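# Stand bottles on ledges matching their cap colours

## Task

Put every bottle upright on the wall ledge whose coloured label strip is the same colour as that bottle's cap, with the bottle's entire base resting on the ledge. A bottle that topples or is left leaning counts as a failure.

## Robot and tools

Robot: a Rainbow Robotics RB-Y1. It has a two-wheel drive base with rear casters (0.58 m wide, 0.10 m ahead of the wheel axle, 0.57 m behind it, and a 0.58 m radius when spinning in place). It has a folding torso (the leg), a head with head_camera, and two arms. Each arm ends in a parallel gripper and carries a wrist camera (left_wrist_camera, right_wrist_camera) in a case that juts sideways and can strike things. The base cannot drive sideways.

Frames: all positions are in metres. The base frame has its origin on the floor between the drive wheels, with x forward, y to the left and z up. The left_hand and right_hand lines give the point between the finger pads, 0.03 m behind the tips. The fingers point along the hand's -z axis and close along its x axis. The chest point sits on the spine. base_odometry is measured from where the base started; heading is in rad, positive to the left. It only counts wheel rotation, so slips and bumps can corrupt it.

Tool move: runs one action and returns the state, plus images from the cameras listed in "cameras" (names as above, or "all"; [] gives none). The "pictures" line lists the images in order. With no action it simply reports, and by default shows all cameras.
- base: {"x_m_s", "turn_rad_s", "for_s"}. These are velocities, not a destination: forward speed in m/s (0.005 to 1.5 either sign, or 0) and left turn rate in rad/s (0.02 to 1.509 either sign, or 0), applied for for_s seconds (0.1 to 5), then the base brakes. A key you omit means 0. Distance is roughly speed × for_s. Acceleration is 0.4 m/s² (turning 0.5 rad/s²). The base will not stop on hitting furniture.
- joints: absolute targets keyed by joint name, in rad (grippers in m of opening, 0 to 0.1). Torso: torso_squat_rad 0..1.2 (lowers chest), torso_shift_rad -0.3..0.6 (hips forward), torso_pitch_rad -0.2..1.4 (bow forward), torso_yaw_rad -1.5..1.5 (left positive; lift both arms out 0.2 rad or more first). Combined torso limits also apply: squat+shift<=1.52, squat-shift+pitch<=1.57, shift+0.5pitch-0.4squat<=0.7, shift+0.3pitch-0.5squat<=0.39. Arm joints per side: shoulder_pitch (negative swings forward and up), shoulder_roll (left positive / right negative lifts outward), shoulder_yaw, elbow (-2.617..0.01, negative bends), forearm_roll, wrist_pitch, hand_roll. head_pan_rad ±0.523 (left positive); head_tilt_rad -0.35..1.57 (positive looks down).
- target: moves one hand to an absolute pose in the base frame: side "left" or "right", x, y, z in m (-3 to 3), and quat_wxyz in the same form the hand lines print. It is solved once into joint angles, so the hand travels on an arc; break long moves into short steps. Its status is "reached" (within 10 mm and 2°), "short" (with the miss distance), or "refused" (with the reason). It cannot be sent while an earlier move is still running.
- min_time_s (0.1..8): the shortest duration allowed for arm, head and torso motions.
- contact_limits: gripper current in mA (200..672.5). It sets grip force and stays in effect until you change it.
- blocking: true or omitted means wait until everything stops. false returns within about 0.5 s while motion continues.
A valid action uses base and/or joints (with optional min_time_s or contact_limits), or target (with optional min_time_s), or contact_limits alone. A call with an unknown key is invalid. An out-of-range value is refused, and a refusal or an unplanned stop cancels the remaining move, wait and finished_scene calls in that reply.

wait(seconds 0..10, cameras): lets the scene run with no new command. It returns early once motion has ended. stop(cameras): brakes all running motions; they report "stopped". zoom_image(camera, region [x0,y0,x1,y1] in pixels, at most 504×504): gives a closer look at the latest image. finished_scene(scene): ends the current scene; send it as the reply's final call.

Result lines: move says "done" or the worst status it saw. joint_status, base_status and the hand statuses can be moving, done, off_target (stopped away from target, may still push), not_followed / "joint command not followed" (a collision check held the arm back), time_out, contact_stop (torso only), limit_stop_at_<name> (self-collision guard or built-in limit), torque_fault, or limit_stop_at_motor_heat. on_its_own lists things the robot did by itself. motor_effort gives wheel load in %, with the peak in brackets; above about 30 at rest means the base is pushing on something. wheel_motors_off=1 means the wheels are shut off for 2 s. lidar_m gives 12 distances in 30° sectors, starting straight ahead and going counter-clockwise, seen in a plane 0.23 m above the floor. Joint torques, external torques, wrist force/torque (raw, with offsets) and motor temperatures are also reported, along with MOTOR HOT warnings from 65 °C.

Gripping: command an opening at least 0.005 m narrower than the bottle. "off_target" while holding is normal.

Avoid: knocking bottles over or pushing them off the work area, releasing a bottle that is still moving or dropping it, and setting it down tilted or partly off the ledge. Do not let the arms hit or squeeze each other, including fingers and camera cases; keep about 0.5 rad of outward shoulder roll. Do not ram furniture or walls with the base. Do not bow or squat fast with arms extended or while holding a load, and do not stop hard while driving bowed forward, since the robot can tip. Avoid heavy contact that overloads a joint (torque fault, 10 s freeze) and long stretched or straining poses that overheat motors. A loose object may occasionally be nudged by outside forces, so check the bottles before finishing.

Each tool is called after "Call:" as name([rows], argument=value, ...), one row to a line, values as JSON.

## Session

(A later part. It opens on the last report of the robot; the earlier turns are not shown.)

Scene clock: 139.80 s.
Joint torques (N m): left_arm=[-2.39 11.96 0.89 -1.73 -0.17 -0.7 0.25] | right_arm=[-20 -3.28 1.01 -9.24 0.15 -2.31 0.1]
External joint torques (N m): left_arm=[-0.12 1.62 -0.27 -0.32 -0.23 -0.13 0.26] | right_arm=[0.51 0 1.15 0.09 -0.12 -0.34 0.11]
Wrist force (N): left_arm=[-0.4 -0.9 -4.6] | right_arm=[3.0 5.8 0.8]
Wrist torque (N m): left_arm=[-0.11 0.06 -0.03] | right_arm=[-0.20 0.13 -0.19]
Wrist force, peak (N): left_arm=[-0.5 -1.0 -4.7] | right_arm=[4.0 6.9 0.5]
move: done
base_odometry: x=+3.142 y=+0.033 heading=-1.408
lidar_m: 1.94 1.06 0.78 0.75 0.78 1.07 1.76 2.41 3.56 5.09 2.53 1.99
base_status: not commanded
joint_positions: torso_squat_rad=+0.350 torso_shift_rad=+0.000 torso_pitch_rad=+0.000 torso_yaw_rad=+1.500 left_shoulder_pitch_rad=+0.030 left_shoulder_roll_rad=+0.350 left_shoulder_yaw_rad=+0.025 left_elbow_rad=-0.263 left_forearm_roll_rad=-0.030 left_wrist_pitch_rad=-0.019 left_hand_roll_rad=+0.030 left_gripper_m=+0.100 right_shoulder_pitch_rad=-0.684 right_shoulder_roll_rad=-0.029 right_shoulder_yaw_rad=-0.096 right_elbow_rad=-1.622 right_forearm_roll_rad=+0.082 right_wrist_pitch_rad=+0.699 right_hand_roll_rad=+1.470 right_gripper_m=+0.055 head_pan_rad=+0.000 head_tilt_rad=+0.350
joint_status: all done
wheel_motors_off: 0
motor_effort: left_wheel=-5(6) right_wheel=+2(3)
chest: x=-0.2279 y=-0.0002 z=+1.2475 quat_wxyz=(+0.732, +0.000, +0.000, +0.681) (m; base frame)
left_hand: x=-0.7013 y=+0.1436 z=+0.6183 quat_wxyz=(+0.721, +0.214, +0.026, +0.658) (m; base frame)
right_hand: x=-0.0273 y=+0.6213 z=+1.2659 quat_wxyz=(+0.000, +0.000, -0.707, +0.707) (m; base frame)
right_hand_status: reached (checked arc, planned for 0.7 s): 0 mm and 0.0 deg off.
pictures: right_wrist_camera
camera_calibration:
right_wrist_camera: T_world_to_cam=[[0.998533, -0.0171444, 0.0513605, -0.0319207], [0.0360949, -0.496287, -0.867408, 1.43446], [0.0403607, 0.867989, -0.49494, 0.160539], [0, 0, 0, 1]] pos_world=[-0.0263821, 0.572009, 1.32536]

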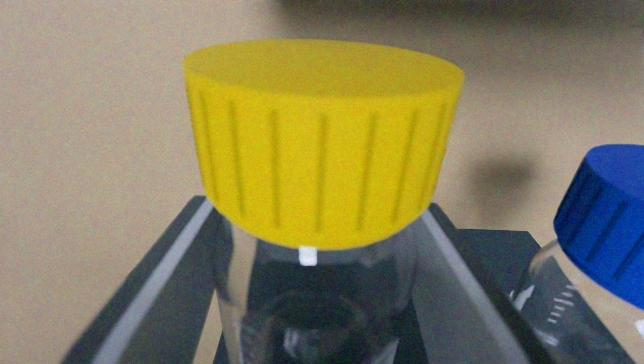

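Call:
move(target={"side": "right", "x": -0.0275, "y": 0.585, "z": 1.287, "quat_wxyz": [0, 0, 0.7071, -0.7071]}, min_time_s=0.7)

Call:
move(target={"side": "right", "x": -0.025, "y": 0.5, "z": 1.318, "quat_wxyz": [0, 0, 0.7071, -0.7071]}, min_time_s=0.9)

Call:
move(target={"side": "right", "x": 0.015, "y": 0.455, "z": 1.485, "quat_wxyz": [0, 0, 0.7071, -0.7071]}, min_time_s=1.1, cameras=["head_camera", "right_wrist_camera"])

Call:
move(target={"side": "right", "x": 0.032, "y": 0.645, "z": 1.512, "quat_wxyz": [0, 0, 0.7071, -0.7071]}, min_time_s=1.2)

Call:
move(target={"side": "right", "x": 0.032, "y": 0.645, "z": 1.4355, "quat_wxyz": [0, 0, 0.7071, -0.7071]}, min_time_s=1.0, cameras=["head_camera", "right_wrist_camera"])

Call:
move(target={"side": "right", "x": 0.032, "y": 0.645, "z": 1.43, "quat_wxyz": [0, 0, 0.7071, -0.7071]}, min_time_s=0.5, cameras=["right_wrist_camera"])

Scene clock: 141.53 s.
Joint torques (N m): left_arm=[-2.41 11.55 0.5 -1.52 -0.07 -0.62 0.37] | right_arm=[-18.32 -2.34 1.93 -8.53 0.03 -2.38 0.19]
External joint torques (N m): left_arm=[-0.13 1.21 -0.67 -0.11 -0.13 -0.05 0.38] | right_arm=[0.68 0.27 2 0.04 -0.21 -0.41 0.19]
Wrist force (N): left_arm=[-0.4 -0.9 -4.3] | right_arm=[3.2 6.4 1.0]
Wrist torque (N m): left_arm=[-0.12 0.05 -0.03] | right_arm=[-0.22 0.13 -0.30]
Wrist force, peak (N): left_arm=[-0.5 -1.0 -4.8] | right_arm=[3.3 7.3 0.4]
move: done
base_odometry: x=+3.142 y=+0.033 heading=-1.408
lidar_m: 1.95 1.07 0.78 0.74 0.77 1.07 1.76 2.42 3.57 5.09 2.53 1.99
base_status: not commanded
joint_positions: torso_squat_rad=+0.350 torso_shift_rad=+0.000 torso_pitch_rad=+0.000 torso_yaw_rad=+1.500 left_shoulder_pitch_rad=+0.030 left_shoulder_roll_rad=+0.350 left_shoulder_yaw_rad=+0.025 left_elbow_rad=-0.263 left_forearm_roll_rad=-0.030 left_wrist_pitch_rad=-0.019 left_hand_roll_rad=+0.030 left_gripper_m=+0.100 right_shoulder_pitch_rad=-0.624 right_shoulder_roll_rad=-0.017 right_shoulder_yaw_rad=-0.080 right_elbow_rad=-1.833 right_forearm_roll_rad=+0.073 right_wrist_pitch_rad=+0.852 right_hand_roll_rad=+1.492 right_gripper_m=+0.055 head_pan_rad=+0.000 head_tilt_rad=+0.350
joint_status: all done
wheel_motors_off: 0
motor_effort: left_wheel=-6(6) right_wheel=+3(4)
chest: x=-0.2279 y=-0.0002 z=+1.2475 quat_wxyz=(+0.732, +0.000, +0.000, +0.681) (m; base frame)
left_hand: x=-0.7013 y=+0.1436 z=+0.6183 quat_wxyz=(+0.721, +0.214, +0.026, +0.658) (m; base frame)
right_hand: x=-0.0273 y=+0.5854 z=+1.2870 quat_wxyz=(+0.000, +0.000, -0.707, +0.707) (m; base frame)
right_hand_status: reached (checked arc, planned for 0.7 s): 0 mm and 0.0 deg off.
pictures: none

Scene clock: 142.83 s.
Joint torques (N m): left_arm=[-2.05 11.33 0.93 -1.4 -0.13 -0.62 0.25] | right_arm=[-14.98 -1.11 1.75 -6.88 0.16 -2.54 0.23]
External joint torques (N m): left_arm=[0.23 0.99 -0.23 0.01 -0.18 -0.05 0.26] | right_arm=[0.57 0.41 1.81 -0.29 -0.01 -0.56 0.24]
Wrist force (N): left_arm=[-0.4 -0.9 -4.5] | right_arm=[2.9 5.8 0.5]
Wrist torque (N m): left_arm=[-0.11 0.05 -0.03] | right_arm=[-0.23 0.08 -0.25]
Wrist force, peak (N): left_arm=[-0.6 -1.2 -4.7] | right_arm=[3.3 34.5 9.4]
move: done
base_odometry: x=+3.142 y=+0.033 heading=-1.408
lidar_m: 1.94 1.06 0.78 0.74 0.77 1.07 1.76 2.41 3.57 5.10 2.54 1.99
base_status: not commanded
joint_positions: torso_squat_rad=+0.350 torso_shift_rad=+0.000 torso_pitch_rad=+0.000 torso_yaw_rad=+1.500 left_shoulder_pitch_rad=+0.030 left_shoulder_roll_rad=+0.350 left_shoulder_yaw_rad=+0.025 left_elbow_rad=-0.263 left_forearm_roll_rad=-0.030 left_wrist_pitch_rad=-0.019 left_hand_roll_rad=+0.030 left_gripper_m=+0.100 right_shoulder_pitch_rad=-0.506 right_shoulder_roll_rad=-0.006 right_shoulder_yaw_rad=-0.038 right_elbow_rad=-2.249 right_forearm_roll_rad=+0.064 right_wrist_pitch_rad=+1.156 right_hand_roll_rad=+1.516 right_gripper_m=+0.055 head_pan_rad=+0.000 head_tilt_rad=+0.350
joint_status: all done
wheel_motors_off: 0
motor_effort: left_wheel=-5(6) right_wheel=+3(4)
chest: x=-0.2279 y=-0.0002 z=+1.2475 quat_wxyz=(+0.732, +0.000, +0.000, +0.681) (m; base frame)
left_hand: x=-0.7013 y=+0.1436 z=+0.6183 quat_wxyz=(+0.721, +0.214, +0.026, +0.658) (m; base frame)
right_hand: x=-0.0248 y=+0.5002 z=+1.3178 quat_wxyz=(+0.000, +0.000, -0.707, +0.707) (m; base frame)
right_hand_status: reached (checked arc, planned for 0.9 s): 0 mm and 0.0 deg off.
pictures: none

Scene clock: 144.30 s.
Joint torques (N m): left_arm=[-2.53 11.62 0.87 -1.42 -0.05 -0.59 0.27] | right_arm=[-18.43 -6.78 -0.09 -1.68 -0.13 -2.46 0.28]
External joint torques (N m): left_arm=[-0.26 1.28 -0.29 -0.01 -0.11 -0.02 0.28] | right_arm=[-0.58 -0.6 -0.07 -0.04 -0.17 -0.49 0.28]
Wrist force (N): left_arm=[-0.6 -0.9 -4.3] | right_arm=[3.2 6.6 0.7]
Wrist torque (N m): left_arm=[-0.12 0.03 -0.03] | right_arm=[-0.33 0.07 -0.25]
Wrist force, peak (N): left_arm=[-0.4 -1.1 -4.6] | right_arm=[3.5 7.3 0.8]
move: done
base_odometry: x=+3.142 y=+0.033 heading=-1.408
lidar_m: 1.94 1.07 0.78 0.74 0.78 1.08 1.76 2.41 3.56 5.10 2.53 1.99
base_status: not commanded
joint_positions: torso_squat_rad=+0.350 torso_shift_rad=+0.000 torso_pitch_rad=+0.000 torso_yaw_rad=+1.500 left_shoulder_pitch_rad=+0.030 left_shoulder_roll_rad=+0.350 left_shoulder_yaw_rad=+0.025 left_elbow_rad=-0.263 left_forearm_roll_rad=-0.030 left_wrist_pitch_rad=-0.019 left_hand_roll_rad=+0.030 left_gripper_m=+0.100 right_shoulder_pitch_rad=-1.100 right_shoulder_roll_rad=-0.231 right_shoulder_yaw_rad=-0.311 right_elbow_rad=-2.244 right_forearm_roll_rad=-0.111 right_wrist_pitch_rad=+1.757 right_hand_roll_rad=+1.530 right_gripper_m=+0.055 head_pan_rad=+0.000 head_tilt_rad=+0.350
joint_status: all done
wheel_motors_off: 0
motor_effort: left_wheel=-5(5) right_wheel=+3(4)
chest: x=-0.2279 y=-0.0002 z=+1.2475 quat_wxyz=(+0.732, +0.000, +0.000, +0.681) (m; base frame)
left_hand: x=-0.7013 y=+0.1436 z=+0.6184 quat_wxyz=(+0.721, +0.214, +0.026, +0.658) (m; base frame)
right_hand: x=+0.0151 y=+0.4543 z=+1.4849 quat_wxyz=(+0.000, +0.000, -0.708, +0.706) (m; base frame)
right_hand_status: reached (checked arc, planned for 1.1 s): 1 mm and 0.1 deg off.
pictures: head_camera, right_wrist_camera
camera_calibration:
head_camera: T_world_to_cam=[[0.994787, -0.0990318, 0.0243364, 0.196849], [-0.00739618, -0.308079, -0.951332, 1.44061], [0.10171, 0.946193, -0.307205, 0.39024], [0, 0, 0, 1]] pos_world=[-0.224859, 0.0940735, 1.48559]
right_wrist_camera: T_world_to_cam=[[0.998547, -0.0175732, 0.0509381, -0.0875357], [0.03559, -0.494692, -0.86834, 1.54059], [0.0404581, 0.868891, -0.493348, 0.409335], [0, 0, 0, 1]] pos_world=[0.016018, 0.404911, 1.54416]

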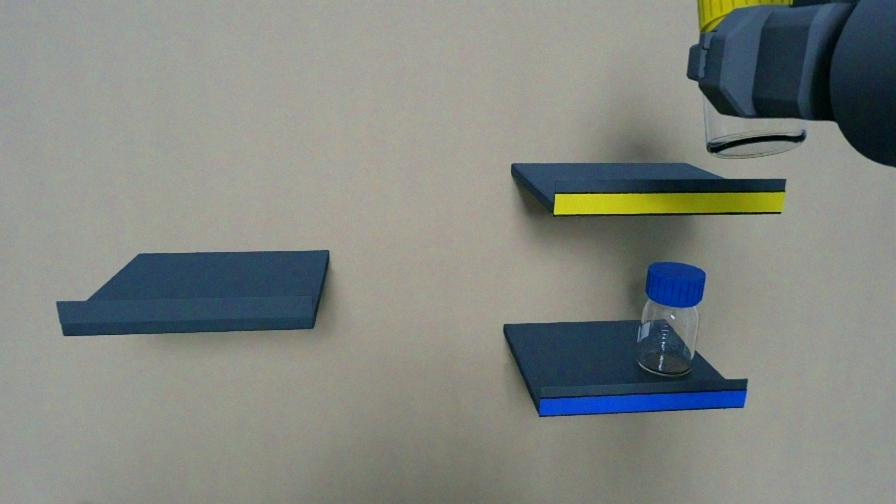

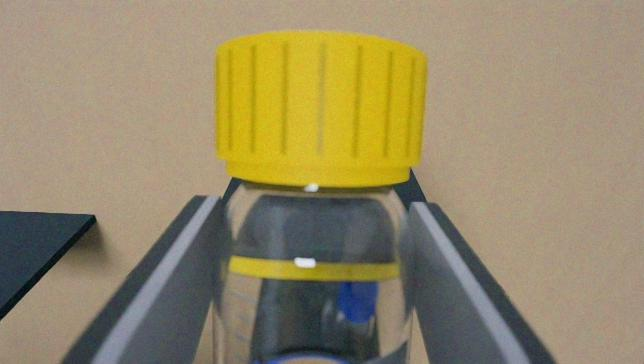

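Scene clock: 146.03 s.
Joint torques (N m): left_arm=[-2.55 11.03 0.92 -1.41 -0.03 -0.64 0.35] | right_arm=[-25.15 -10.28 -1.07 -7.07 -0.07 -2.07 0.13]
External joint torques (N m): left_arm=[-0.28 0.69 -0.25 0 -0.09 -0.07 0.36] | right_arm=[-0.62 -1.38 -1.18 0.3 -0.09 -0.1 0.14]
Wrist force (N): left_arm=[-0.9 -0.9 -4.4] | right_arm=[3.9 6.2 0.6]
Wrist torque (N m): left_arm=[-0.09 -0.01 -0.02] | right_arm=[-0.29 0.17 -0.22]
Wrist force, peak (N): left_arm=[-1.1 -0.9 -4.8] | right_arm=[2.6 8.7 0.4]
move: done
base_odometry: x=+3.142 y=+0.033 heading=-1.408
lidar_m: 1.94 1.07 0.78 0.75 0.78 1.07 1.75 2.42 3.57 5.10 2.53 1.98
base_status: not commanded
joint_positions: torso_squat_rad=+0.350 torso_shift_rad=+0.000 torso_pitch_rad=+0.000 torso_yaw_rad=+1.500 left_shoulder_pitch_rad=+0.030 left_shoulder_roll_rad=+0.350 left_shoulder_yaw_rad=+0.025 left_elbow_rad=-0.263 left_forearm_roll_rad=-0.030 left_wrist_pitch_rad=-0.019 left_hand_roll_rad=+0.030 left_gripper_m=+0.100 right_shoulder_pitch_rad=-1.381 right_shoulder_roll_rad=-0.311 right_shoulder_yaw_rad=-0.337 right_elbow_rad=-1.238 right_forearm_roll_rad=-0.113 right_wrist_pitch_rad=+1.049 right_hand_roll_rad=+1.617 right_gripper_m=+0.055 head_pan_rad=+0.000 head_tilt_rad=+0.350
joint_status: all done
wheel_motors_off: 0
motor_effort: left_wheel=-5(6) right_wheel=+5(5)
chest: x=-0.2279 y=-0.0002 z=+1.2475 quat_wxyz=(+0.732, +0.000, +0.000, +0.681) (m; base frame)
left_hand: x=-0.7013 y=+0.1436 z=+0.6184 quat_wxyz=(+0.721, +0.214, +0.026, +0.658) (m; base frame)
right_hand: x=+0.0319 y=+0.6446 z=+1.5117 quat_wxyz=(+0.000, +0.000, -0.707, +0.707) (m; base frame)
right_hand_status: reached (checked arc, planned for 1.2 s): 1 mm and 0.0 deg off.
pictures: none

Scene clock: 147.37 s.
Joint torques (N m): left_arm=[-2.04 11.38 0.5 -1.45 -0.06 -0.6 0.37] | right_arm=[-22.25 -7.77 2.45 -6.79 -0.22 -1.71 0.01]
External joint torques (N m): left_arm=[0.24 1.04 -0.66 -0.04 -0.12 -0.03 0.38] | right_arm=[1.77 0.56 2.23 1.03 -0.22 0.26 0.02]
Wrist force (N): left_arm=[-0.7 -1.0 -4.5] | right_arm=[1.8 3.2 0.6]
Wrist torque (N m): left_arm=[-0.09 0.03 -0.03] | right_arm=[-0.40 0.09 -0.15]
Wrist force, peak (N): left_arm=[-0.2 -0.8 -4.7] | right_arm=[3.0 7.8 0.6]
move: done
base_odometry: x=+3.142 y=+0.033 heading=-1.408
lidar_m: 1.94 1.06 0.77 0.74 0.77 1.07 1.75 2.41 3.56 5.10 2.53 1.99
base_status: not commanded
joint_positions: torso_squat_rad=+0.350 torso_shift_rad=+0.000 torso_pitch_rad=+0.000 torso_yaw_rad=+1.500 left_shoulder_pitch_rad=+0.030 left_shoulder_roll_rad=+0.350 left_shoulder_yaw_rad=+0.025 left_elbow_rad=-0.263 left_forearm_roll_rad=-0.030 left_wrist_pitch_rad=-0.019 left_hand_roll_rad=+0.030 left_gripper_m=+0.100 right_shoulder_pitch_rad=-1.161 right_shoulder_roll_rad=-0.227 right_shoulder_yaw_rad=-0.329 right_elbow_rad=-1.405 right_forearm_roll_rad=-0.113 right_wrist_pitch_rad=+0.984 right_hand_roll_rad=+1.634 right_gripper_m=+0.055 head_pan_rad=+0.000 head_tilt_rad=+0.350
joint_status: all done
wheel_motors_off: 0
motor_effort: left_wheel=-5(5) right_wheel=+4(6)
chest: x=-0.2279 y=-0.0002 z=+1.2475 quat_wxyz=(+0.732, +0.000, +0.000, +0.681) (m; base frame)
left_hand: x=-0.7013 y=+0.1436 z=+0.6184 quat_wxyz=(+0.721, +0.214, +0.026, +0.658) (m; base frame)
right_hand: x=+0.0325 y=+0.6455 z=+1.4365 quat_wxyz=(+0.000, +0.000, -0.706, +0.708) (m; base frame)
right_hand_status: reached (checked arc, planned for 1.0 s): 1 mm and 0.1 deg off.
pictures: head_camera, right_wrist_camera
camera_calibration:
head_camera: T_world_to_cam=[[0.994787, -0.0990318, 0.0243364, 0.196849], [-0.00739618, -0.308079, -0.951332, 1.44061], [0.10171, 0.946193, -0.307205, 0.39024], [0, 0, 0, 1]] pos_world=[-0.224859, 0.0940735, 1.48559]
right_wrist_camera: T_world_to_cam=[[0.998582, -0.0169943, 0.0504547, -0.0988126], [0.0352961, -0.498168, -0.866362, 1.59191], [0.0398581, 0.866914, -0.496862, 0.224999], [0, 0, 0, 1]] pos_world=[0.0335162, 0.596305, 1.49595]

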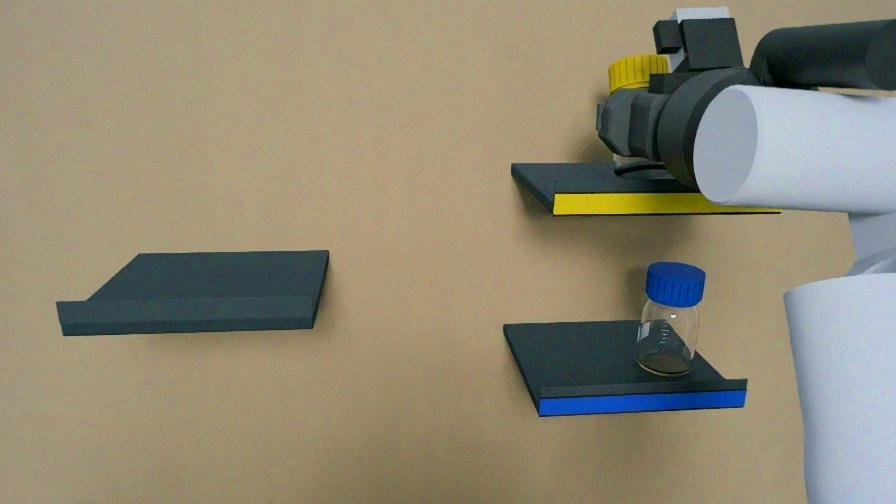

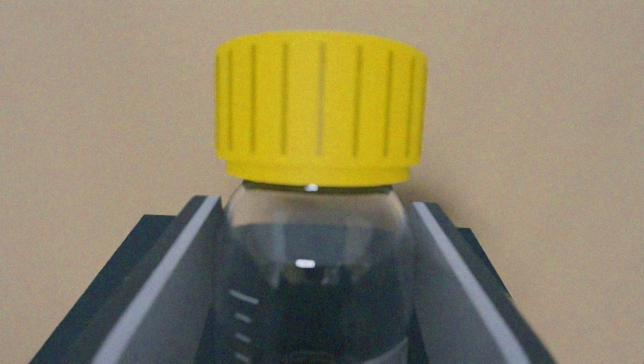

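Scene clock: 148.20 s.
Joint torques (N m): left_arm=[-2.24 11.42 0.55 -1.67 -0.04 -0.67 0.29] | right_arm=[-10.67 -3.56 2.34 -0.49 -0.18 2.58 0.06]
External joint torques (N m): left_arm=[0.05 1.08 -0.61 -0.25 -0.09 -0.1 0.3] | right_arm=[13.26 4.68 2.12 7.33 -0.18 4.55 0.07]
Wrist force (N): left_arm=[-0.5 -1.0 -4.5] | right_arm=[0.5 -14.6 -1.2]
Wrist torque (N m): left_arm=[-0.09 0.05 -0.02] | right_arm=[-0.81 0.16 -0.08]
Wrist force, peak (N): left_arm=[-0.4 -1.0 -4.6] | right_arm=[0.8 -15.2 -1.7]
move: done
base_odometry: x=+3.142 y=+0.033 heading=-1.408
lidar_m: 1.94 1.06 0.77 0.75 0.78 1.08 1.75 2.41 3.56 5.10 2.53 1.98
base_status: not commanded
joint_positions: torso_squat_rad=+0.350 torso_shift_rad=+0.000 torso_pitch_rad=+0.000 torso_yaw_rad=+1.500 left_shoulder_pitch_rad=+0.030 left_shoulder_roll_rad=+0.350 left_shoulder_yaw_rad=+0.025 left_elbow_rad=-0.263 left_forearm_roll_rad=-0.030 left_wrist_pitch_rad=-0.019 left_hand_roll_rad=+0.030 left_gripper_m=+0.100 right_shoulder_pitch_rad=-1.144 right_shoulder_roll_rad=-0.220 right_shoulder_yaw_rad=-0.328 right_elbow_rad=-1.420 right_forearm_roll_rad=-0.113 right_wrist_pitch_rad=+0.974 right_hand_roll_rad=+1.636 right_gripper_m=+0.055 head_pan_rad=+0.000 head_tilt_rad=+0.350
joint_status: all done
wheel_motors_off: 0
motor_effort: left_wheel=-5(5) right_wheel=+5(5)
chest: x=-0.2279 y=-0.0004 z=+1.2475 quat_wxyz=(+0.732, +0.000, +0.000, +0.681) (m; base frame)
left_hand: x=-0.7013 y=+0.1437 z=+0.6184 quat_wxyz=(+0.721, +0.214, +0.026, +0.658) (m; base frame)
right_hand: x=+0.0322 y=+0.6441 z=+1.4336 quat_wxyz=(+0.000, +0.000, -0.709, +0.705) (m; base frame)
right_hand_status: reached (checked arc, planned for 0.5 s): 4 mm and 0.4 deg off.
pictures: right_wrist_camera
camera_calibration:
right_wrist_camera: T_world_to_cam=[[0.998498, -0.0177151, 0.0518423, -0.099923], [0.0364921, -0.490742, -0.87054, 1.58993], [0.0408629, 0.871125, -0.489359, 0.211285], [0, 0, 0, 1]] pos_world=[0.0331194, 0.594419, 1.49267]

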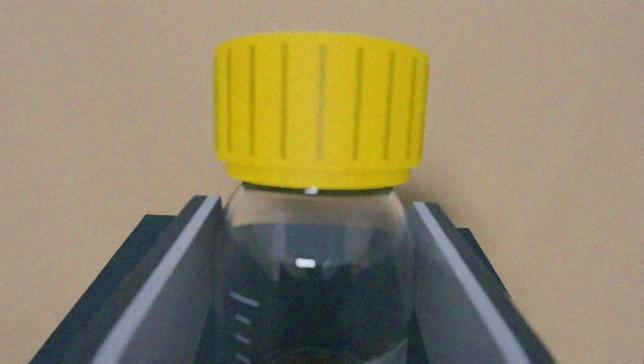

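Call:
move(target={"side": "right", "x": 0.032, "y": 0.645, "z": 1.436, "quat_wxyz": [0, 0, 0.7071, -0.7071]}, min_time_s=0.5)

Call:
move(contact_limits={"right_gripper_m": 240})

Call:
move(target={"side": "right", "x": 0.032, "y": 0.634, "z": 1.4325, "quat_wxyz": [0, 0, 0.7071, -0.7071]}, min_time_s=0.7, cameras=["right_wrist_camera"])

Scene clock: 153.73 s.
Joint torques (N m): left_arm=[-2.31 11.41 0.85 -1.55 -0.21 -0.58 0.26] | right_arm=[-23.44 -9.53 0.02 -5.93 0.16 -0.74 -0.22]
External joint torques (N m): left_arm=[-0.03 1.07 -0.32 -0.14 -0.27 -0.01 0.26] | right_arm=[0.56 -1.24 -0.19 1.89 0.16 1.23 -0.21]
Wrist force (N): left_arm=[-0.4 -0.9 -4.5] | right_arm=[3.4 2.0 0.6]
Wrist torque (N m): left_arm=[-0.10 0.05 -0.04] | right_arm=[-0.37 0.07 -0.04]
Wrist force, peak (N): left_arm=[-0.4 -0.9 -4.8] | right_arm=[0.5 -14.9 -1.4]
move: done
base_odometry: x=+3.142 y=+0.033 heading=-1.408
lidar_m: 1.94 1.07 0.78 0.75 0.77 1.08 1.76 2.42 3.57 5.09 2.53 1.98
base_status: not commanded
joint_positions: torso_squat_rad=+0.350 torso_shift_rad=+0.000 torso_pitch_rad=+0.000 torso_yaw_rad=+1.500 left_shoulder_pitch_rad=+0.030 left_shoulder_roll_rad=+0.350 left_shoulder_yaw_rad=+0.025 left_elbow_rad=-0.263 left_forearm_roll_rad=-0.030 left_wrist_pitch_rad=-0.019 left_hand_roll_rad=+0.030 left_gripper_m=+0.100 right_shoulder_pitch_rad=-1.157 right_shoulder_roll_rad=-0.225 right_shoulder_yaw_rad=-0.328 right_elbow_rad=-1.409 right_forearm_roll_rad=-0.113 right_wrist_pitch_rad=+0.982 right_hand_roll_rad=+1.634 right_gripper_m=+0.055 head_pan_rad=+0.000 head_tilt_rad=+0.350
joint_status: all done
wheel_motors_off: 0
motor_effort: left_wheel=-5(6) right_wheel=+4(5)
chest: x=-0.2279 y=-0.0003 z=+1.2475 quat_wxyz=(+0.732, +0.000, +0.000, +0.681) (m; base frame)
left_hand: x=-0.7013 y=+0.1437 z=+0.6184 quat_wxyz=(+0.721, +0.214, +0.026, +0.658) (m; base frame)
right_hand: x=+0.0319 y=+0.6449 z=+1.4362 quat_wxyz=(+0.000, +0.000, -0.707, +0.707) (m; base frame)
right_hand_status: reached (checked arc, planned for 0.5 s): 0 mm and 0.0 deg off.
pictures: none

Scene clock: 154.03 s.
Joint torques (N m): left_arm=[-2.46 11.29 0.35 -1.36 -0.22 -0.61 0.21] | right_arm=[-22.99 -9.06 -0.36 -5.58 -0.06 -0.89 -0.24]
External joint torques (N m): left_arm=[-0.17 0.95 -0.82 0.05 -0.28 -0.04 0.22] | right_arm=[1.01 -0.77 -0.57 2.24 -0.06 1.08 -0.24]
Wrist force (N): left_arm=[-0.7 -0.8 -4.5] | right_arm=[3.3 2.1 0.8]
Wrist torque (N m): left_arm=[-0.12 0.00 -0.03] | right_arm=[-0.36 0.08 -0.03]
Wrist force, peak (N): left_arm=[-0.4 -0.9 -4.7] | right_arm=[3.5 2.5 1.2]
base_odometry: x=+3.142 y=+0.033 heading=-1.408
lidar_m: 1.94 1.07 0.78 0.74 0.78 1.07 1.75 2.41 3.56 5.10 2.52 1.99
base_status: not commanded
joint_positions: torso_squat_rad=+0.350 torso_shift_rad=+0.000 torso_pitch_rad=+0.000 torso_yaw_rad=+1.500 left_shoulder_pitch_rad=+0.030 left_shoulder_roll_rad=+0.350 left_shoulder_yaw_rad=+0.025 left_elbow_rad=-0.263 left_forearm_roll_rad=-0.030 left_wrist_pitch_rad=-0.019 left_hand_roll_rad=+0.030 left_gripper_m=+0.100 right_shoulder_pitch_rad=-1.157 right_shoulder_roll_rad=-0.225 right_shoulder_yaw_rad=-0.328 right_elbow_rad=-1.409 right_forearm_roll_rad=-0.113 right_wrist_pitch_rad=+0.982 right_hand_roll_rad=+1.634 right_gripper_m=+0.056 head_pan_rad=+0.000 head_tilt_rad=+0.350
joint_status: not commanded
wheel_motors_off: 0
motor_effort: left_wheel=-5(5) right_wheel=+4(5)
contact_limits: right_gripper_m 240 mA
chest: x=-0.2279 y=-0.0003 z=+1.2475 quat_wxyz=(+0.732, +0.000, +0.000, +0.681) (m; base frame)
left_hand: x=-0.7013 y=+0.1437 z=+0.6184 quat_wxyz=(+0.721, +0.214, +0.026, +0.658) (m; base frame)
right_hand: x=+0.0319 y=+0.6449 z=+1.4362 quat_wxyz=(+0.000, +0.000, -0.707, +0.707) (m; base frame)
pictures: none

Scene clock: 155.07 s.
Joint torques (N m): left_arm=[-2.37 11.13 0.73 -1.41 -0.14 -0.65 0.19] | right_arm=[-17.98 -6.4 2.5 -3.21 0.04 0.48 -0.1]
External joint torques (N m): left_arm=[-0.09 0.79 -0.44 0 -0.2 -0.08 0.2] | right_arm=[5.55 1.66 2.27 4.34 0.05 2.45 -0.09]
Wrist force (N): left_arm=[-0.5 -1.0 -4.5] | right_arm=[1.6 -5.6 0.9]
Wrist torque (N m): left_arm=[-0.09 0.06 -0.04] | right_arm=[-0.60 0.11 0.00]
Wrist force, peak (N): left_arm=[-0.6 -0.9 -4.9] | right_arm=[3.3 -9.1 0.1]
move: done
base_odometry: x=+3.142 y=+0.033 heading=-1.408
lidar_m: 1.94 1.06 0.78 0.74 0.78 1.08 1.75 2.41 3.57 5.09 2.53 1.98
base_status: not commanded
joint_positions: torso_squat_rad=+0.350 torso_shift_rad=+0.000 torso_pitch_rad=+0.000 torso_yaw_rad=+1.500 left_shoulder_pitch_rad=+0.030 left_shoulder_roll_rad=+0.350 left_shoulder_yaw_rad=+0.025 left_elbow_rad=-0.263 left_forearm_roll_rad=-0.030 left_wrist_pitch_rad=-0.019 left_hand_roll_rad=+0.030 left_gripper_m=+0.100 right_shoulder_pitch_rad=-1.123 right_shoulder_roll_rad=-0.214 right_shoulder_yaw_rad=-0.327 right_elbow_rad=-1.485 right_forearm_roll_rad=-0.112 right_wrist_pitch_rad=+1.020 right_hand_roll_rad=+1.632 right_gripper_m=+0.056 head_pan_rad=+0.000 head_tilt_rad=+0.350
joint_status: all done
wheel_motors_off: 0
motor_effort: left_wheel=-5(5) right_wheel=+4(6)
contact_limits: right_gripper_m 240 mA
chest: x=-0.2279 y=-0.0003 z=+1.2475 quat_wxyz=(+0.732, +0.000, +0.000, +0.681) (m; base frame)
left_hand: x=-0.7013 y=+0.1437 z=+0.6184 quat_wxyz=(+0.721, +0.214, +0.026, +0.658) (m; base frame)
right_hand: x=+0.0321 y=+0.6337 z=+1.4340 quat_wxyz=(+0.000, +0.000, -0.708, +0.706) (m; base frame)
right_hand_status: reached (checked arc, planned for 0.7 s): 2 mm and 0.2 deg off.
pictures: right_wrist_camera
camera_calibration:
right_wrist_camera: T_world_to_cam=[[0.998518, -0.017237, 0.0516219, -0.0999843], [0.0363955, -0.493729, -0.868854, 1.58467], [0.0404637, 0.869445, -0.49237, 0.225959], [0, 0, 0, 1]] pos_world=[0.0330182, 0.584214, 1.49326]

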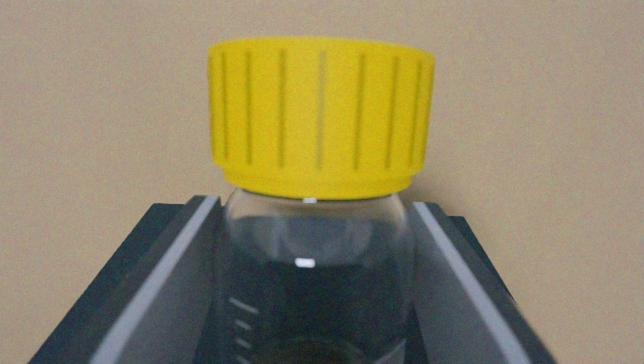

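Call:
move(target={"side": "right", "x": 0.032, "y": 0.623, "z": 1.4305, "quat_wxyz": [0, 0, 0.7071, -0.7071]}, min_time_s=0.7, cameras=["head_camera", "right_wrist_camera"])

Scene clock: 156.63 s.
Joint torques (N m): left_arm=[-2.55 11.47 0.77 -1.53 0.01 -0.61 0.25] | right_arm=[-16.98 -6.31 2.71 -2.88 0.26 0.42 -0.18]
External joint torques (N m): left_arm=[-0.26 1.13 -0.4 -0.12 -0.05 -0.04 0.26] | right_arm=[6.09 1.53 2.46 4.42 0.27 2.39 -0.17]
Wrist force (N): left_arm=[-0.5 -0.9 -4.6] | right_arm=[2.5 -5.4 2.4]
Wrist torque (N m): left_arm=[-0.10 0.05 -0.02] | right_arm=[-0.54 0.20 -0.05]
Wrist force, peak (N): left_arm=[-0.6 -1.0 -4.7] | right_arm=[2.8 -12.1 3.4]
move: done
base_odometry: x=+3.142 y=+0.033 heading=-1.408
lidar_m: 1.94 1.07 0.77 0.75 0.78 1.07 1.75 2.40 3.57 5.10 2.53 1.98
base_status: not commanded
joint_positions: torso_squat_rad=+0.350 torso_shift_rad=+0.000 torso_pitch_rad=+0.000 torso_yaw_rad=+1.500 left_shoulder_pitch_rad=+0.030 left_shoulder_roll_rad=+0.350 left_shoulder_yaw_rad=+0.025 left_elbow_rad=-0.263 left_forearm_roll_rad=-0.030 left_wrist_pitch_rad=-0.019 left_hand_roll_rad=+0.030 left_gripper_m=+0.100 right_shoulder_pitch_rad=-1.093 right_shoulder_roll_rad=-0.205 right_shoulder_yaw_rad=-0.325 right_elbow_rad=-1.554 right_forearm_roll_rad=-0.112 right_wrist_pitch_rad=+1.058 right_hand_roll_rad=+1.631 right_gripper_m=+0.056 head_pan_rad=+0.000 head_tilt_rad=+0.350
joint_status: all done
wheel_motors_off: 0
motor_effort: left_wheel=-5(6) right_wheel=+4(6)
contact_limits: right_gripper_m 240 mA
chest: x=-0.2279 y=-0.0003 z=+1.2475 quat_wxyz=(+0.732, +0.000, +0.000, +0.681) (m; base frame)
left_hand: x=-0.7013 y=+0.1437 z=+0.6184 quat_wxyz=(+0.721, +0.214, +0.026, +0.658) (m; base frame)
right_hand: x=+0.0321 y=+0.6226 z=+1.4320 quat_wxyz=(+0.000, +0.000, -0.708, +0.706) (m; base frame)
right_hand_status: reached (checked arc, planned for 0.7 s): 2 mm and 0.2 deg off.
pictures: head_camera, right_wrist_camera
camera_calibration:
head_camera: T_world_to_cam=[[0.994787, -0.0990396, 0.0243051, 0.196966], [-0.00739598, -0.307776, -0.95143, 1.44063], [0.10171, 0.94629, -0.306904, 0.390078], [0, 0, 0, 1]] pos_world=[-0.224959, 0.0937726, 1.48559]
right_wrist_camera: T_world_to_cam=[[0.998518, -0.0172391, 0.0516181, -0.100064], [0.0363911, -0.493729, -0.868854, 1.5775], [0.0404636, 0.869445, -0.49237, 0.234538], [0, 0, 0, 1]] pos_world=[0.0330182, 0.573214, 1.49126]

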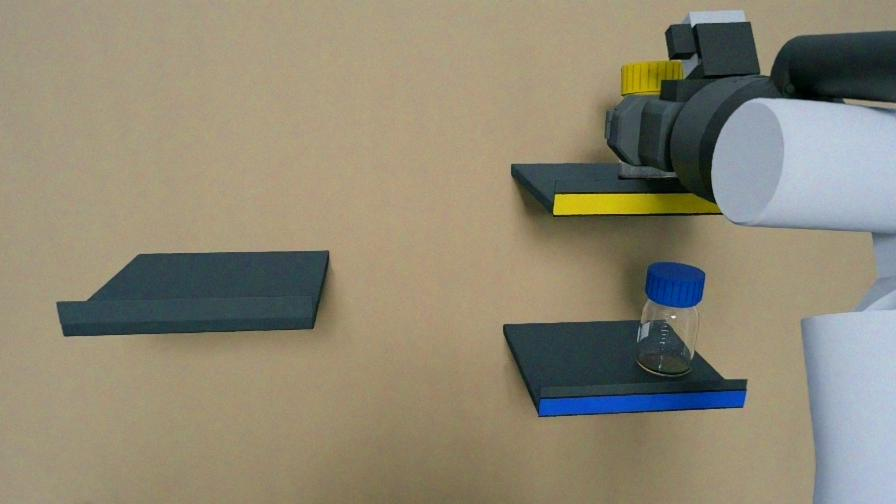

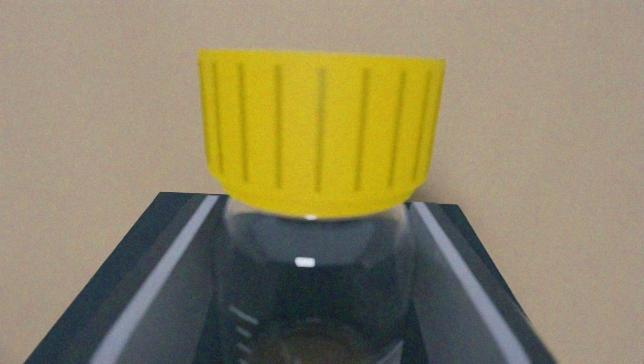

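Call:
move(contact_limits={"right_gripper_m": 672.5})

Call:
move(target={"side": "right", "x": 0.032, "y": 0.6228, "z": 1.447, "quat_wxyz": [0, 0, 0.7071, -0.7071]}, min_time_s=0.6)

Call:
move(target={"side": "right", "x": 0.032, "y": 0.632, "z": 1.447, "quat_wxyz": [0, 0, 0.7771, -0.6293]}, min_time_s=1.0, cameras=["head_camera", "right_wrist_camera"])

Call:
zoom_image(camera="head_camera", region=[500, 0, 896, 230])

Scene clock: 158.63 s.
Joint torques (N m): left_arm=[-2.28 11.69 0.66 -1.42 -0.11 -0.57 0.29] | right_arm=[-17.15 -5.98 2.44 -3.04 -0.11 0.39 -0.13]
External joint torques (N m): left_arm=[0.01 1.35 -0.5 0 -0.17 0 0.3] | right_arm=[5.92 1.85 2.19 4.26 -0.1 2.36 -0.12]
Wrist force (N): left_arm=[-0.5 -0.9 -4.5] | right_arm=[2.4 -5.4 0.4]
Wrist torque (N m): left_arm=[-0.11 0.04 -0.03] | right_arm=[-0.62 0.05 -0.03]
Wrist force, peak (N): left_arm=[-0.6 -0.9 -4.7] | right_arm=[2.3 -5.5 2.7]
base_odometry: x=+3.142 y=+0.033 heading=-1.408
lidar_m: 1.94 1.07 0.78 0.75 0.77 1.07 1.75 2.41 3.56 5.10 2.53 1.99
base_status: not commanded
joint_positions: torso_squat_rad=+0.350 torso_shift_rad=+0.000 torso_pitch_rad=+0.000 torso_yaw_rad=+1.500 left_shoulder_pitch_rad=+0.030 left_shoulder_roll_rad=+0.350 left_shoulder_yaw_rad=+0.025 left_elbow_rad=-0.263 left_forearm_roll_rad=-0.030 left_wrist_pitch_rad=-0.019 left_hand_roll_rad=+0.030 left_gripper_m=+0.100 right_shoulder_pitch_rad=-1.093 right_shoulder_roll_rad=-0.205 right_shoulder_yaw_rad=-0.325 right_elbow_rad=-1.554 right_forearm_roll_rad=-0.112 right_wrist_pitch_rad=+1.058 right_hand_roll_rad=+1.631 right_gripper_m=+0.055 head_pan_rad=+0.000 head_tilt_rad=+0.350
joint_status: not commanded
wheel_motors_off: 0
motor_effort: left_wheel=-5(5) right_wheel=+5(5)
contact_limits: right_gripper_m 672.5 mA
chest: x=-0.2279 y=-0.0003 z=+1.2475 quat_wxyz=(+0.732, +0.000, +0.000, +0.681) (m; base frame)
left_hand: x=-0.7013 y=+0.1437 z=+0.6184 quat_wxyz=(+0.721, +0.214, +0.026, +0.658) (m; base frame)
right_hand: x=+0.0321 y=+0.6226 z=+1.4320 quat_wxyz=(+0.000, +0.000, -0.708, +0.706) (m; base frame)
pictures: none

Scene clock: 159.57 s.
Joint torques (N m): left_arm=[-2.31 11.37 0.46 -1.36 -0.18 -0.64 0.2] | right_arm=[-24.8 -10.26 -0.76 -6.91 0.04 -1.91 -0.21]
External joint torques (N m): left_arm=[-0.04 1.03 -0.7 0.05 -0.24 -0.07 0.21] | right_arm=[-1.57 -2.24 -1 0.23 0.05 0.06 -0.2]
Wrist force (N): left_arm=[-0.5 -0.7 -4.5] | right_arm=[3.2 6.3 0.8]
Wrist torque (N m): left_arm=[-0.14 0.06 -0.04] | right_arm=[-0.26 0.11 -0.02]
Wrist force, peak (N): left_arm=[-0.5 -1.0 -4.7] | right_arm=[2.1 7.0 0.9]
move: done
base_odometry: x=+3.142 y=+0.033 heading=-1.408
lidar_m: 1.94 1.07 0.78 0.74 0.77 1.07 1.76 2.42 3.57 5.10 2.53 1.99
base_status: not commanded
joint_positions: torso_squat_rad=+0.350 torso_shift_rad=+0.000 torso_pitch_rad=+0.000 torso_yaw_rad=+1.500 left_shoulder_pitch_rad=+0.030 left_shoulder_roll_rad=+0.350 left_shoulder_yaw_rad=+0.025 left_elbow_rad=-0.263 left_forearm_roll_rad=-0.030 left_wrist_pitch_rad=-0.019 left_hand_roll_rad=+0.030 left_gripper_m=+0.100 right_shoulder_pitch_rad=-1.135 right_shoulder_roll_rad=-0.221 right_shoulder_yaw_rad=-0.329 right_elbow_rad=-1.533 right_forearm_roll_rad=-0.111 right_wrist_pitch_rad=+1.084 right_hand_roll_rad=+1.625 right_gripper_m=+0.055 head_pan_rad=+0.000 head_tilt_rad=+0.350
joint_status: all done
wheel_motors_off: 0
motor_effort: left_wheel=-5(5) right_wheel=+5(5)
contact_limits: right_gripper_m 672.5 mA
chest: x=-0.2279 y=-0.0002 z=+1.2475 quat_wxyz=(+0.732, +0.000, +0.000, +0.681) (m; base frame)
left_hand: x=-0.7013 y=+0.1436 z=+0.6183 quat_wxyz=(+0.721, +0.214, +0.026, +0.658) (m; base frame)
right_hand: x=+0.0318 y=+0.6222 z=+1.4464 quat_wxyz=(+0.000, +0.000, -0.707, +0.707) (m; base frame)
right_hand_status: reached (checked arc, planned for 0.6 s): 1 mm and 0.0 deg off.
pictures: none

Scene clock: 160.90 s.
Joint torques (N m): left_arm=[-2.17 11.31 0.34 -1.54 -0.14 -0.62 0.22] | right_arm=[-22.78 -8.27 2.34 -7.73 -0.23 -2.18 0.32]
External joint torques (N m): left_arm=[0.11 0.97 -0.83 -0.13 -0.2 -0.04 0.23] | right_arm=[0.4 -0.65 1.94 0.16 -0.21 -0.28 0.33]
Wrist force (N): left_arm=[-0.6 -1.1 -4.4] | right_arm=[2.6 6.3 2.9]
Wrist torque (N m): left_arm=[-0.10 0.05 -0.03] | right_arm=[-0.31 0.04 -0.23]
Wrist force, peak (N): left_arm=[-0.7 -1.2 -4.6] | right_arm=[3.3 6.5 3.0]
move: done
base_odometry: x=+3.142 y=+0.033 heading=-1.408
lidar_m: 1.94 1.07 0.78 0.74 0.78 1.07 1.75 2.41 3.57 5.09 2.53 1.99
base_status: not commanded
joint_positions: torso_squat_rad=+0.350 torso_shift_rad=+0.000 torso_pitch_rad=+0.000 torso_yaw_rad=+1.500 left_shoulder_pitch_rad=+0.030 left_shoulder_roll_rad=+0.350 left_shoulder_yaw_rad=+0.025 left_elbow_rad=-0.263 left_forearm_roll_rad=-0.030 left_wrist_pitch_rad=-0.019 left_hand_roll_rad=+0.030 left_gripper_m=+0.100 right_shoulder_pitch_rad=-1.038 right_shoulder_roll_rad=-0.176 right_shoulder_yaw_rad=-0.324 right_elbow_rad=-1.514 right_forearm_roll_rad=-0.133 right_wrist_pitch_rad=+0.757 right_hand_roll_rad=+1.664 right_gripper_m=+0.055 head_pan_rad=+0.000 head_tilt_rad=+0.350
joint_status: all done
wheel_motors_off: 0
motor_effort: left_wheel=-5(5) right_wheel=+4(5)
contact_limits: right_gripper_m 672.5 mA
chest: x=-0.2279 y=-0.0002 z=+1.2475 quat_wxyz=(+0.732, +0.000, +0.000, +0.681) (m; base frame)
left_hand: x=-0.7013 y=+0.1436 z=+0.6183 quat_wxyz=(+0.721, +0.214, +0.026, +0.658) (m; base frame)
right_hand: x=+0.0324 y=+0.6313 z=+1.4467 quat_wxyz=(+0.001, +0.000, -0.776, +0.631) (m; base frame)
right_hand_status: reached (checked arc, planned for 1.0 s): 1 mm and 0.3 deg off.
pictures: head_camera, right_wrist_camera
camera_calibration:
head_camera: T_world_to_cam=[[0.994787, -0.0990276, 0.0243244, 0.196956], [-0.00739331, -0.307958, -0.951371, 1.44063], [0.101703, 0.946232, -0.307085, 0.390161], [0, 0, 0, 1]] pos_world=[-0.224959, 0.0939731, 1.48559]
right_wrist_camera: T_world_to_cam=[[0.998542, -0.0293105, 0.0453245, -0.0841862], [0.0340851, -0.30869, -0.950552, 1.59597], [0.0418524, 0.950711, -0.307241, -0.0849865], [0, 0, 0, 1]] pos_world=[0.0332215, 0.570991, 1.49476]

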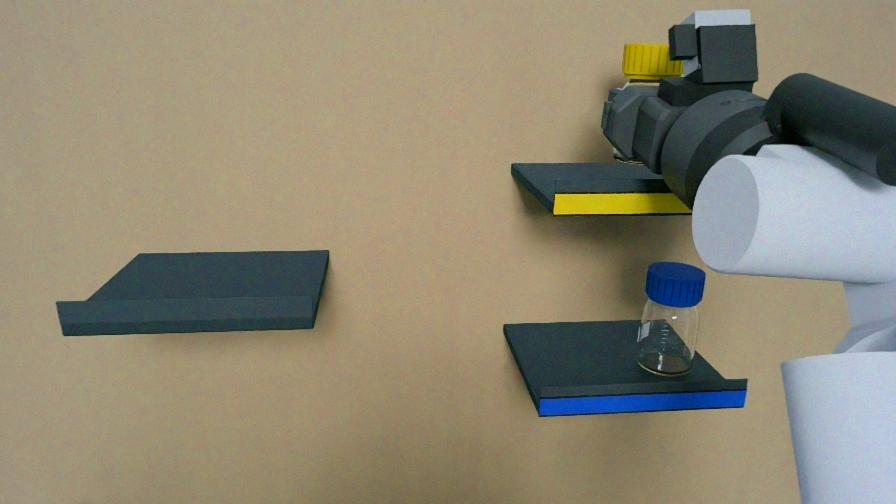

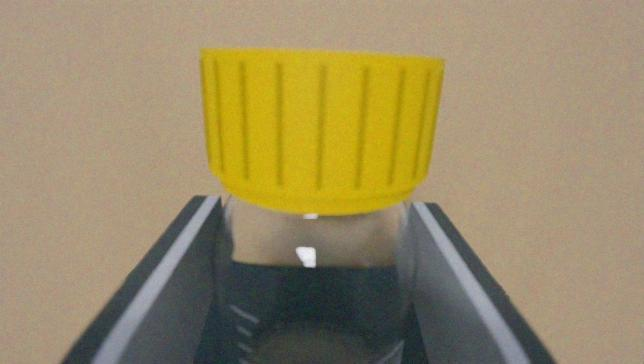

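Scaled by 1.273 from the camera's 896x504 image, which has a finer 1280x720 frame.

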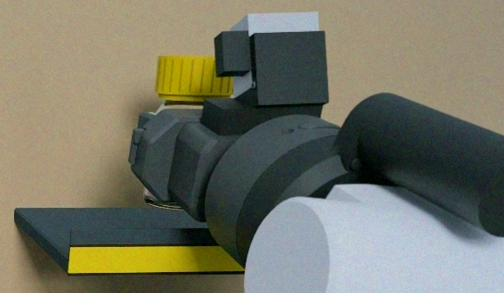

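Call:
move(target={"side":"right","x":0.032,"y":0.632,"z":1.434,"quat_wxyz":[0,0,0.7771,-0.6293]}, min_time_s=0.6, cameras=["head_camera","right_wrist_camera"])

Scene clock: 163.93 s.
Joint torques (N m): left_arm=[-2.13 11.5 0.5 -1.37 -0.07 -0.66 0.28] | right_arm=[-22.33 -7.38 2.24 -8.39 -0.22 -2.34 0.06]
External joint torques (N m): left_arm=[0.15 1.16 -0.66 0.04 -0.12 -0.09 0.28] | right_arm=[0.73 0.08 1.86 -0.33 -0.2 -0.44 0.06]
Wrist force (N): left_arm=[-0.5 -0.9 -4.5] | right_arm=[3.0 5.6 2.8]
Wrist torque (N m): left_arm=[-0.12 0.04 -0.04] | right_arm=[-0.18 0.08 -0.25]
Wrist force, peak (N): left_arm=[-0.7 -1.0 -4.7] | right_arm=[3.4 6.8 2.5]
move: done
base_odometry: x=+3.142 y=+0.033 heading=-1.408
lidar_m: 1.94 1.06 0.77 0.75 0.78 1.07 1.76 2.42 3.57 5.10 2.53 1.98
base_status: not commanded
joint_positions: torso_squat_rad=+0.350 torso_shift_rad=+0.000 torso_pitch_rad=+0.000 torso_yaw_rad=+1.500 left_shoulder_pitch_rad=+0.030 left_shoulder_roll_rad=+0.350 left_shoulder_yaw_rad=+0.025 left_elbow_rad=-0.263 left_forearm_roll_rad=-0.030 left_wrist_pitch_rad=-0.019 left_hand_roll_rad=+0.030 left_gripper_m=+0.100 right_shoulder_pitch_rad=-1.006 right_shoulder_roll_rad=-0.166 right_shoulder_yaw_rad=-0.319 right_elbow_rad=-1.520 right_forearm_roll_rad=-0.142 right_wrist_pitch_rad=+0.727 right_hand_roll_rad=+1.673 right_gripper_m=+0.055 head_pan_rad=+0.000 head_tilt_rad=+0.350
joint_status: all done
wheel_motors_off: 0
motor_effort: left_wheel=-5(6) right_wheel=+4(5)
contact_limits: right_gripper_m 672.5 mA
chest: x=-0.2279 y=-0.0002 z=+1.2475 quat_wxyz=(+0.732, +0.000, +0.000, +0.681) (m; base frame)
left_hand: x=-0.7013 y=+0.1436 z=+0.6183 quat_wxyz=(+0.721, +0.214, +0.026, +0.658) (m; base frame)
right_hand: x=+0.0323 y=+0.6321 z=+1.4341 quat_wxyz=(+0.001, +0.000, -0.777, +0.630) (m; base frame)
right_hand_status: reached (checked arc, planned for 0.6 s): 0 mm and 0.1 deg off.
pictures: head_camera, right_wrist_camera
camera_calibration:
head_camera: T_world_to_cam=[[0.994787, -0.0990276, 0.0243244, 0.196956], [-0.00739331, -0.307958, -0.951371, 1.44063], [0.101703, 0.946232, -0.307085, 0.390161], [0, 0, 0, 1]] pos_world=[-0.224959, 0.0939731, 1.48559]
right_wrist_camera: T_world_to_cam=[[0.998546, -0.0278927, 0.0461277, -0.0855912], [0.0353946, -0.30615, -0.951325, 1.58375], [0.0406571, 0.951575, -0.304718, -0.0936565], [0, 0, 0, 1]] pos_world=[0.0332185, 0.571598, 1.48207]

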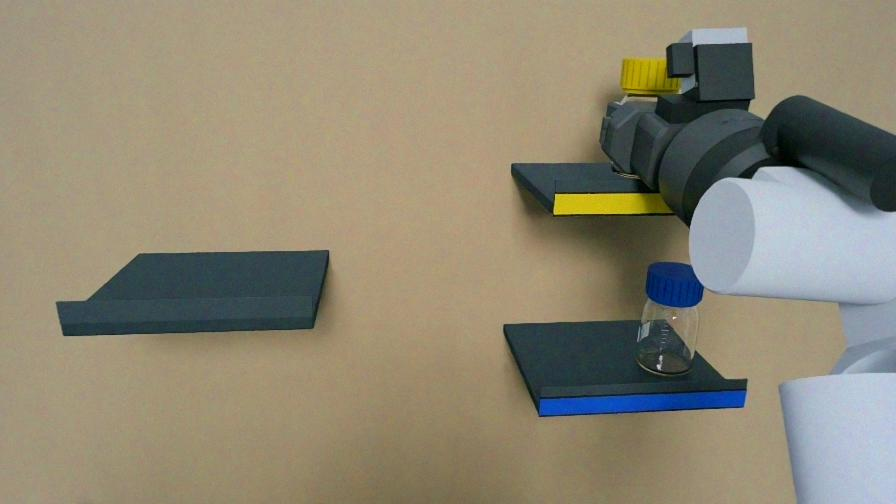

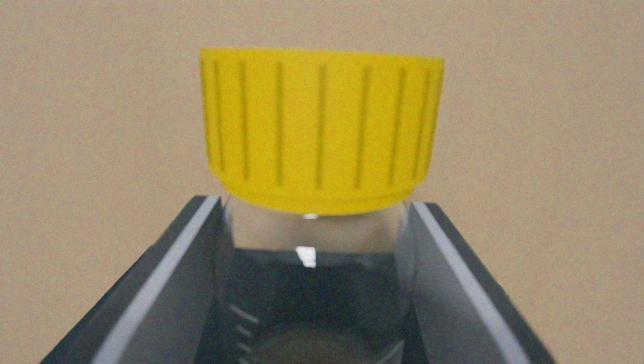

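Call:
move(target={"side":"right","x":0.032,"y":0.632,"z":1.4305,"quat_wxyz":[0,0,0.7771,-0.6293]}, min_time_s=0.5)

Call:
move(target={"side":"right","x":0.032,"y":0.632,"z":1.4285,"quat_wxyz":[0,0,0.7771,-0.6293]}, min_time_s=0.5)

Scene clock: 165.00 s.
Joint torques (N m): left_arm=[-2.24 11.68 0.5 -1.47 -0.04 -0.73 0.26] | right_arm=[-22.23 -7.53 2.44 -8.58 -0.17 -2.36 0.15]
External joint torques (N m): left_arm=[0.04 1.34 -0.67 -0.06 -0.1 -0.16 0.27] | right_arm=[0.78 -0.12 2.06 -0.48 -0.15 -0.46 0.16]
Wrist force (N): left_arm=[-0.7 -1.2 -4.7] | right_arm=[2.7 6.4 2.3]
Wrist torque (N m): left_arm=[-0.06 0.03 -0.03] | right_arm=[-0.24 0.06 -0.27]
Wrist force, peak (N): left_arm=[-0.7 -1.2 -4.7] | right_arm=[3.3 6.8 2.5]
move: done
base_odometry: x=+3.142 y=+0.033 heading=-1.408
lidar_m: 1.94 1.06 0.78 0.74 0.77 1.07 1.76 2.42 3.57 5.10 2.52 1.99
base_status: not commanded
joint_positions: torso_squat_rad=+0.350 torso_shift_rad=+0.000 torso_pitch_rad=+0.000 torso_yaw_rad=+1.500 left_shoulder_pitch_rad=+0.030 left_shoulder_roll_rad=+0.350 left_shoulder_yaw_rad=+0.025 left_elbow_rad=-0.263 left_forearm_roll_rad=-0.030 left_wrist_pitch_rad=-0.019 left_hand_roll_rad=+0.030 left_gripper_m=+0.100 right_shoulder_pitch_rad=-0.996 right_shoulder_roll_rad=-0.163 right_shoulder_yaw_rad=-0.317 right_elbow_rad=-1.524 right_forearm_roll_rad=-0.144 right_wrist_pitch_rad=+0.720 right_hand_roll_rad=+1.676 right_gripper_m=+0.055 head_pan_rad=+0.000 head_tilt_rad=+0.350
joint_status: all done
wheel_motors_off: 0
motor_effort: left_wheel=-5(5) right_wheel=+4(5)
contact_limits: right_gripper_m 672.5 mA
chest: x=-0.2279 y=-0.0002 z=+1.2475 quat_wxyz=(+0.732, +0.000, +0.000, +0.681) (m; base frame)
left_hand: x=-0.7013 y=+0.1436 z=+0.6183 quat_wxyz=(+0.721, +0.214, +0.026, +0.658) (m; base frame)
right_hand: x=+0.0322 y=+0.6321 z=+1.4305 quat_wxyz=(+0.000, +0.000, -0.777, +0.629) (m; base frame)
right_hand_status: reached (checked arc, planned for 0.5 s): 0 mm and 0.0 deg off.
pictures: none

Scene clock: 165.83 s.
Joint torques (N m): left_arm=[-2.72 11.64 0.42 -1.43 -0.07 -0.62 0.18] | right_arm=[-19.8 -6.78 2.63 -7.3 -0.28 -1.8 0.22]
External joint torques (N m): left_arm=[-0.44 1.3 -0.74 -0.02 -0.12 -0.04 0.19] | right_arm=[3.17 0.6 2.25 0.82 -0.26 0.1 0.23]
Wrist force (N): left_arm=[-0.9 -0.9 -4.5] | right_arm=[2.3 2.2 1.9]
Wrist torque (N m): left_arm=[-0.09 0.00 -0.03] | right_arm=[0.03 0.06 -0.40]
Wrist force, peak (N): left_arm=[-0.4 -1.0 -4.7] | right_arm=[3.6 6.8 2.2]
move: done
base_odometry: x=+3.142 y=+0.033 heading=-1.408
lidar_m: 1.94 1.07 0.77 0.74 0.78 1.08 1.76 2.41 3.57 5.10 2.53 1.98
base_status: not commanded
joint_positions: torso_squat_rad=+0.350 torso_shift_rad=+0.000 torso_pitch_rad=+0.000 torso_yaw_rad=+1.500 left_shoulder_pitch_rad=+0.030 left_shoulder_roll_rad=+0.350 left_shoulder_yaw_rad=+0.025 left_elbow_rad=-0.263 left_forearm_roll_rad=-0.030 left_wrist_pitch_rad=-0.019 left_hand_roll_rad=+0.030 left_gripper_m=+0.100 right_shoulder_pitch_rad=-0.991 right_shoulder_roll_rad=-0.162 right_shoulder_yaw_rad=-0.317 right_elbow_rad=-1.526 right_forearm_roll_rad=-0.145 right_wrist_pitch_rad=+0.716 right_hand_roll_rad=+1.677 right_gripper_m=+0.055 head_pan_rad=+0.000 head_tilt_rad=+0.350
joint_status: all done
wheel_motors_off: 0
motor_effort: left_wheel=-5(5) right_wheel=+4(5)
contact_limits: right_gripper_m 672.5 mA
chest: x=-0.2279 y=-0.0002 z=+1.2475 quat_wxyz=(+0.732, +0.000, +0.000, +0.681) (m; base frame)
left_hand: x=-0.7013 y=+0.1436 z=+0.6183 quat_wxyz=(+0.721, +0.214, +0.026, +0.658) (m; base frame)
right_hand: x=+0.0322 y=+0.6319 z=+1.4291 quat_wxyz=(+0.000, +0.000, -0.777, +0.629) (m; base frame)
right_hand_status: reached (checked arc, planned for 0.5 s): 1 mm and 0.1 deg off.
pictures: none

Call:
move(joints={"right_gripper_m":0.085}, cameras=["head_camera","right_wrist_camera"])

Scene clock: 166.83 s.
Joint torques (N m): left_arm=[-2.25 11.42 0.46 -1.36 0.08 -0.85 0.42] | right_arm=[-18.87 -6.48 2.49 -7.04 -0.08 -1.73 0.29]
External joint torques (N m): left_arm=[0.03 1.08 -0.7 0.05 0.02 -0.28 0.43] | right_arm=[4.11 0.9 2.11 1.07 -0.06 0.17 0.29]
Wrist force (N): left_arm=[-0.7 -0.9 -4.4] | right_arm=[1.9 1.6 2.8]
Wrist torque (N m): left_arm=[-0.11 0.02 -0.03] | right_arm=[-0.08 -0.04 -0.32]
Wrist force, peak (N): left_arm=[-0.5 -1.2 -4.7] | right_arm=[2.7 2.2 2.6]
move: done
base_odometry: x=+3.142 y=+0.033 heading=-1.408
lidar_m: 1.94 1.07 0.77 0.75 0.78 1.07 1.75 2.41 3.56 5.10 2.53 1.99
base_status: not commanded
joint_positions: torso_squat_rad=+0.350 torso_shift_rad=+0.000 torso_pitch_rad=+0.000 torso_yaw_rad=+1.500 left_shoulder_pitch_rad=+0.030 left_shoulder_roll_rad=+0.350 left_shoulder_yaw_rad=+0.025 left_elbow_rad=-0.263 left_forearm_roll_rad=-0.030 left_wrist_pitch_rad=-0.019 left_hand_roll_rad=+0.030 left_gripper_m=+0.100 right_shoulder_pitch_rad=-0.991 right_shoulder_roll_rad=-0.162 right_shoulder_yaw_rad=-0.317 right_elbow_rad=-1.526 right_forearm_roll_rad=-0.145 right_wrist_pitch_rad=+0.716 right_hand_roll_rad=+1.677 right_gripper_m=+0.085 head_pan_rad=+0.000 head_tilt_rad=+0.350
joint_status: all done
wheel_motors_off: 0
motor_effort: left_wheel=-5(5) right_wheel=+5(5)
contact_limits: right_gripper_m 672.5 mA
chest: x=-0.2279 y=-0.0002 z=+1.2475 quat_wxyz=(+0.732, +0.000, +0.000, +0.681) (m; base frame)
left_hand: x=-0.7013 y=+0.1436 z=+0.6183 quat_wxyz=(+0.721, +0.214, +0.026, +0.658) (m; base frame)
right_hand: x=+0.0322 y=+0.6319 z=+1.4291 quat_wxyz=(+0.000, +0.000, -0.777, +0.629) (m; base frame)
pictures: head_camera, right_wrist_camera
camera_calibration:
head_camera: T_world_to_cam=[[0.994787, -0.0990276, 0.0243244, 0.196956], [-0.00739331, -0.307958, -0.951371, 1.44063], [0.101703, 0.946232, -0.307085, 0.390161], [0, 0, 0, 1]] pos_world=[-0.224959, 0.0939731, 1.48559]
right_wrist_camera: T_world_to_cam=[[0.998529, -0.0275803, 0.0466787, -0.0862513], [0.0360913, -0.30435, -0.951876, 1.57848], [0.0404597, 0.952161, -0.302907, -0.0979548], [0, 0, 0, 1]] pos_world=[0.0331181, 0.571301, 1.47687]

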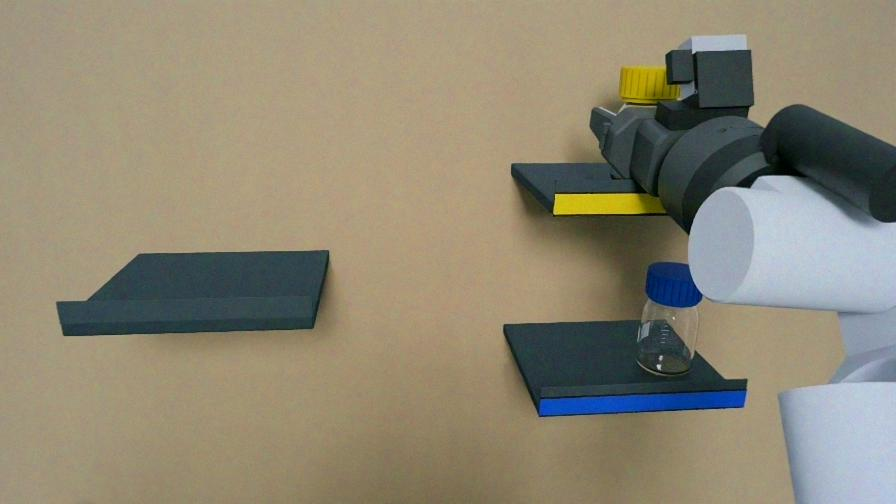

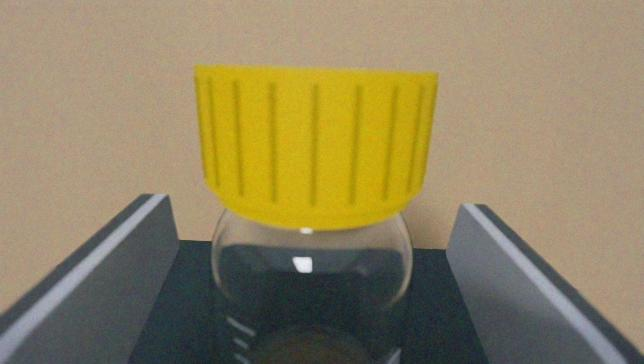

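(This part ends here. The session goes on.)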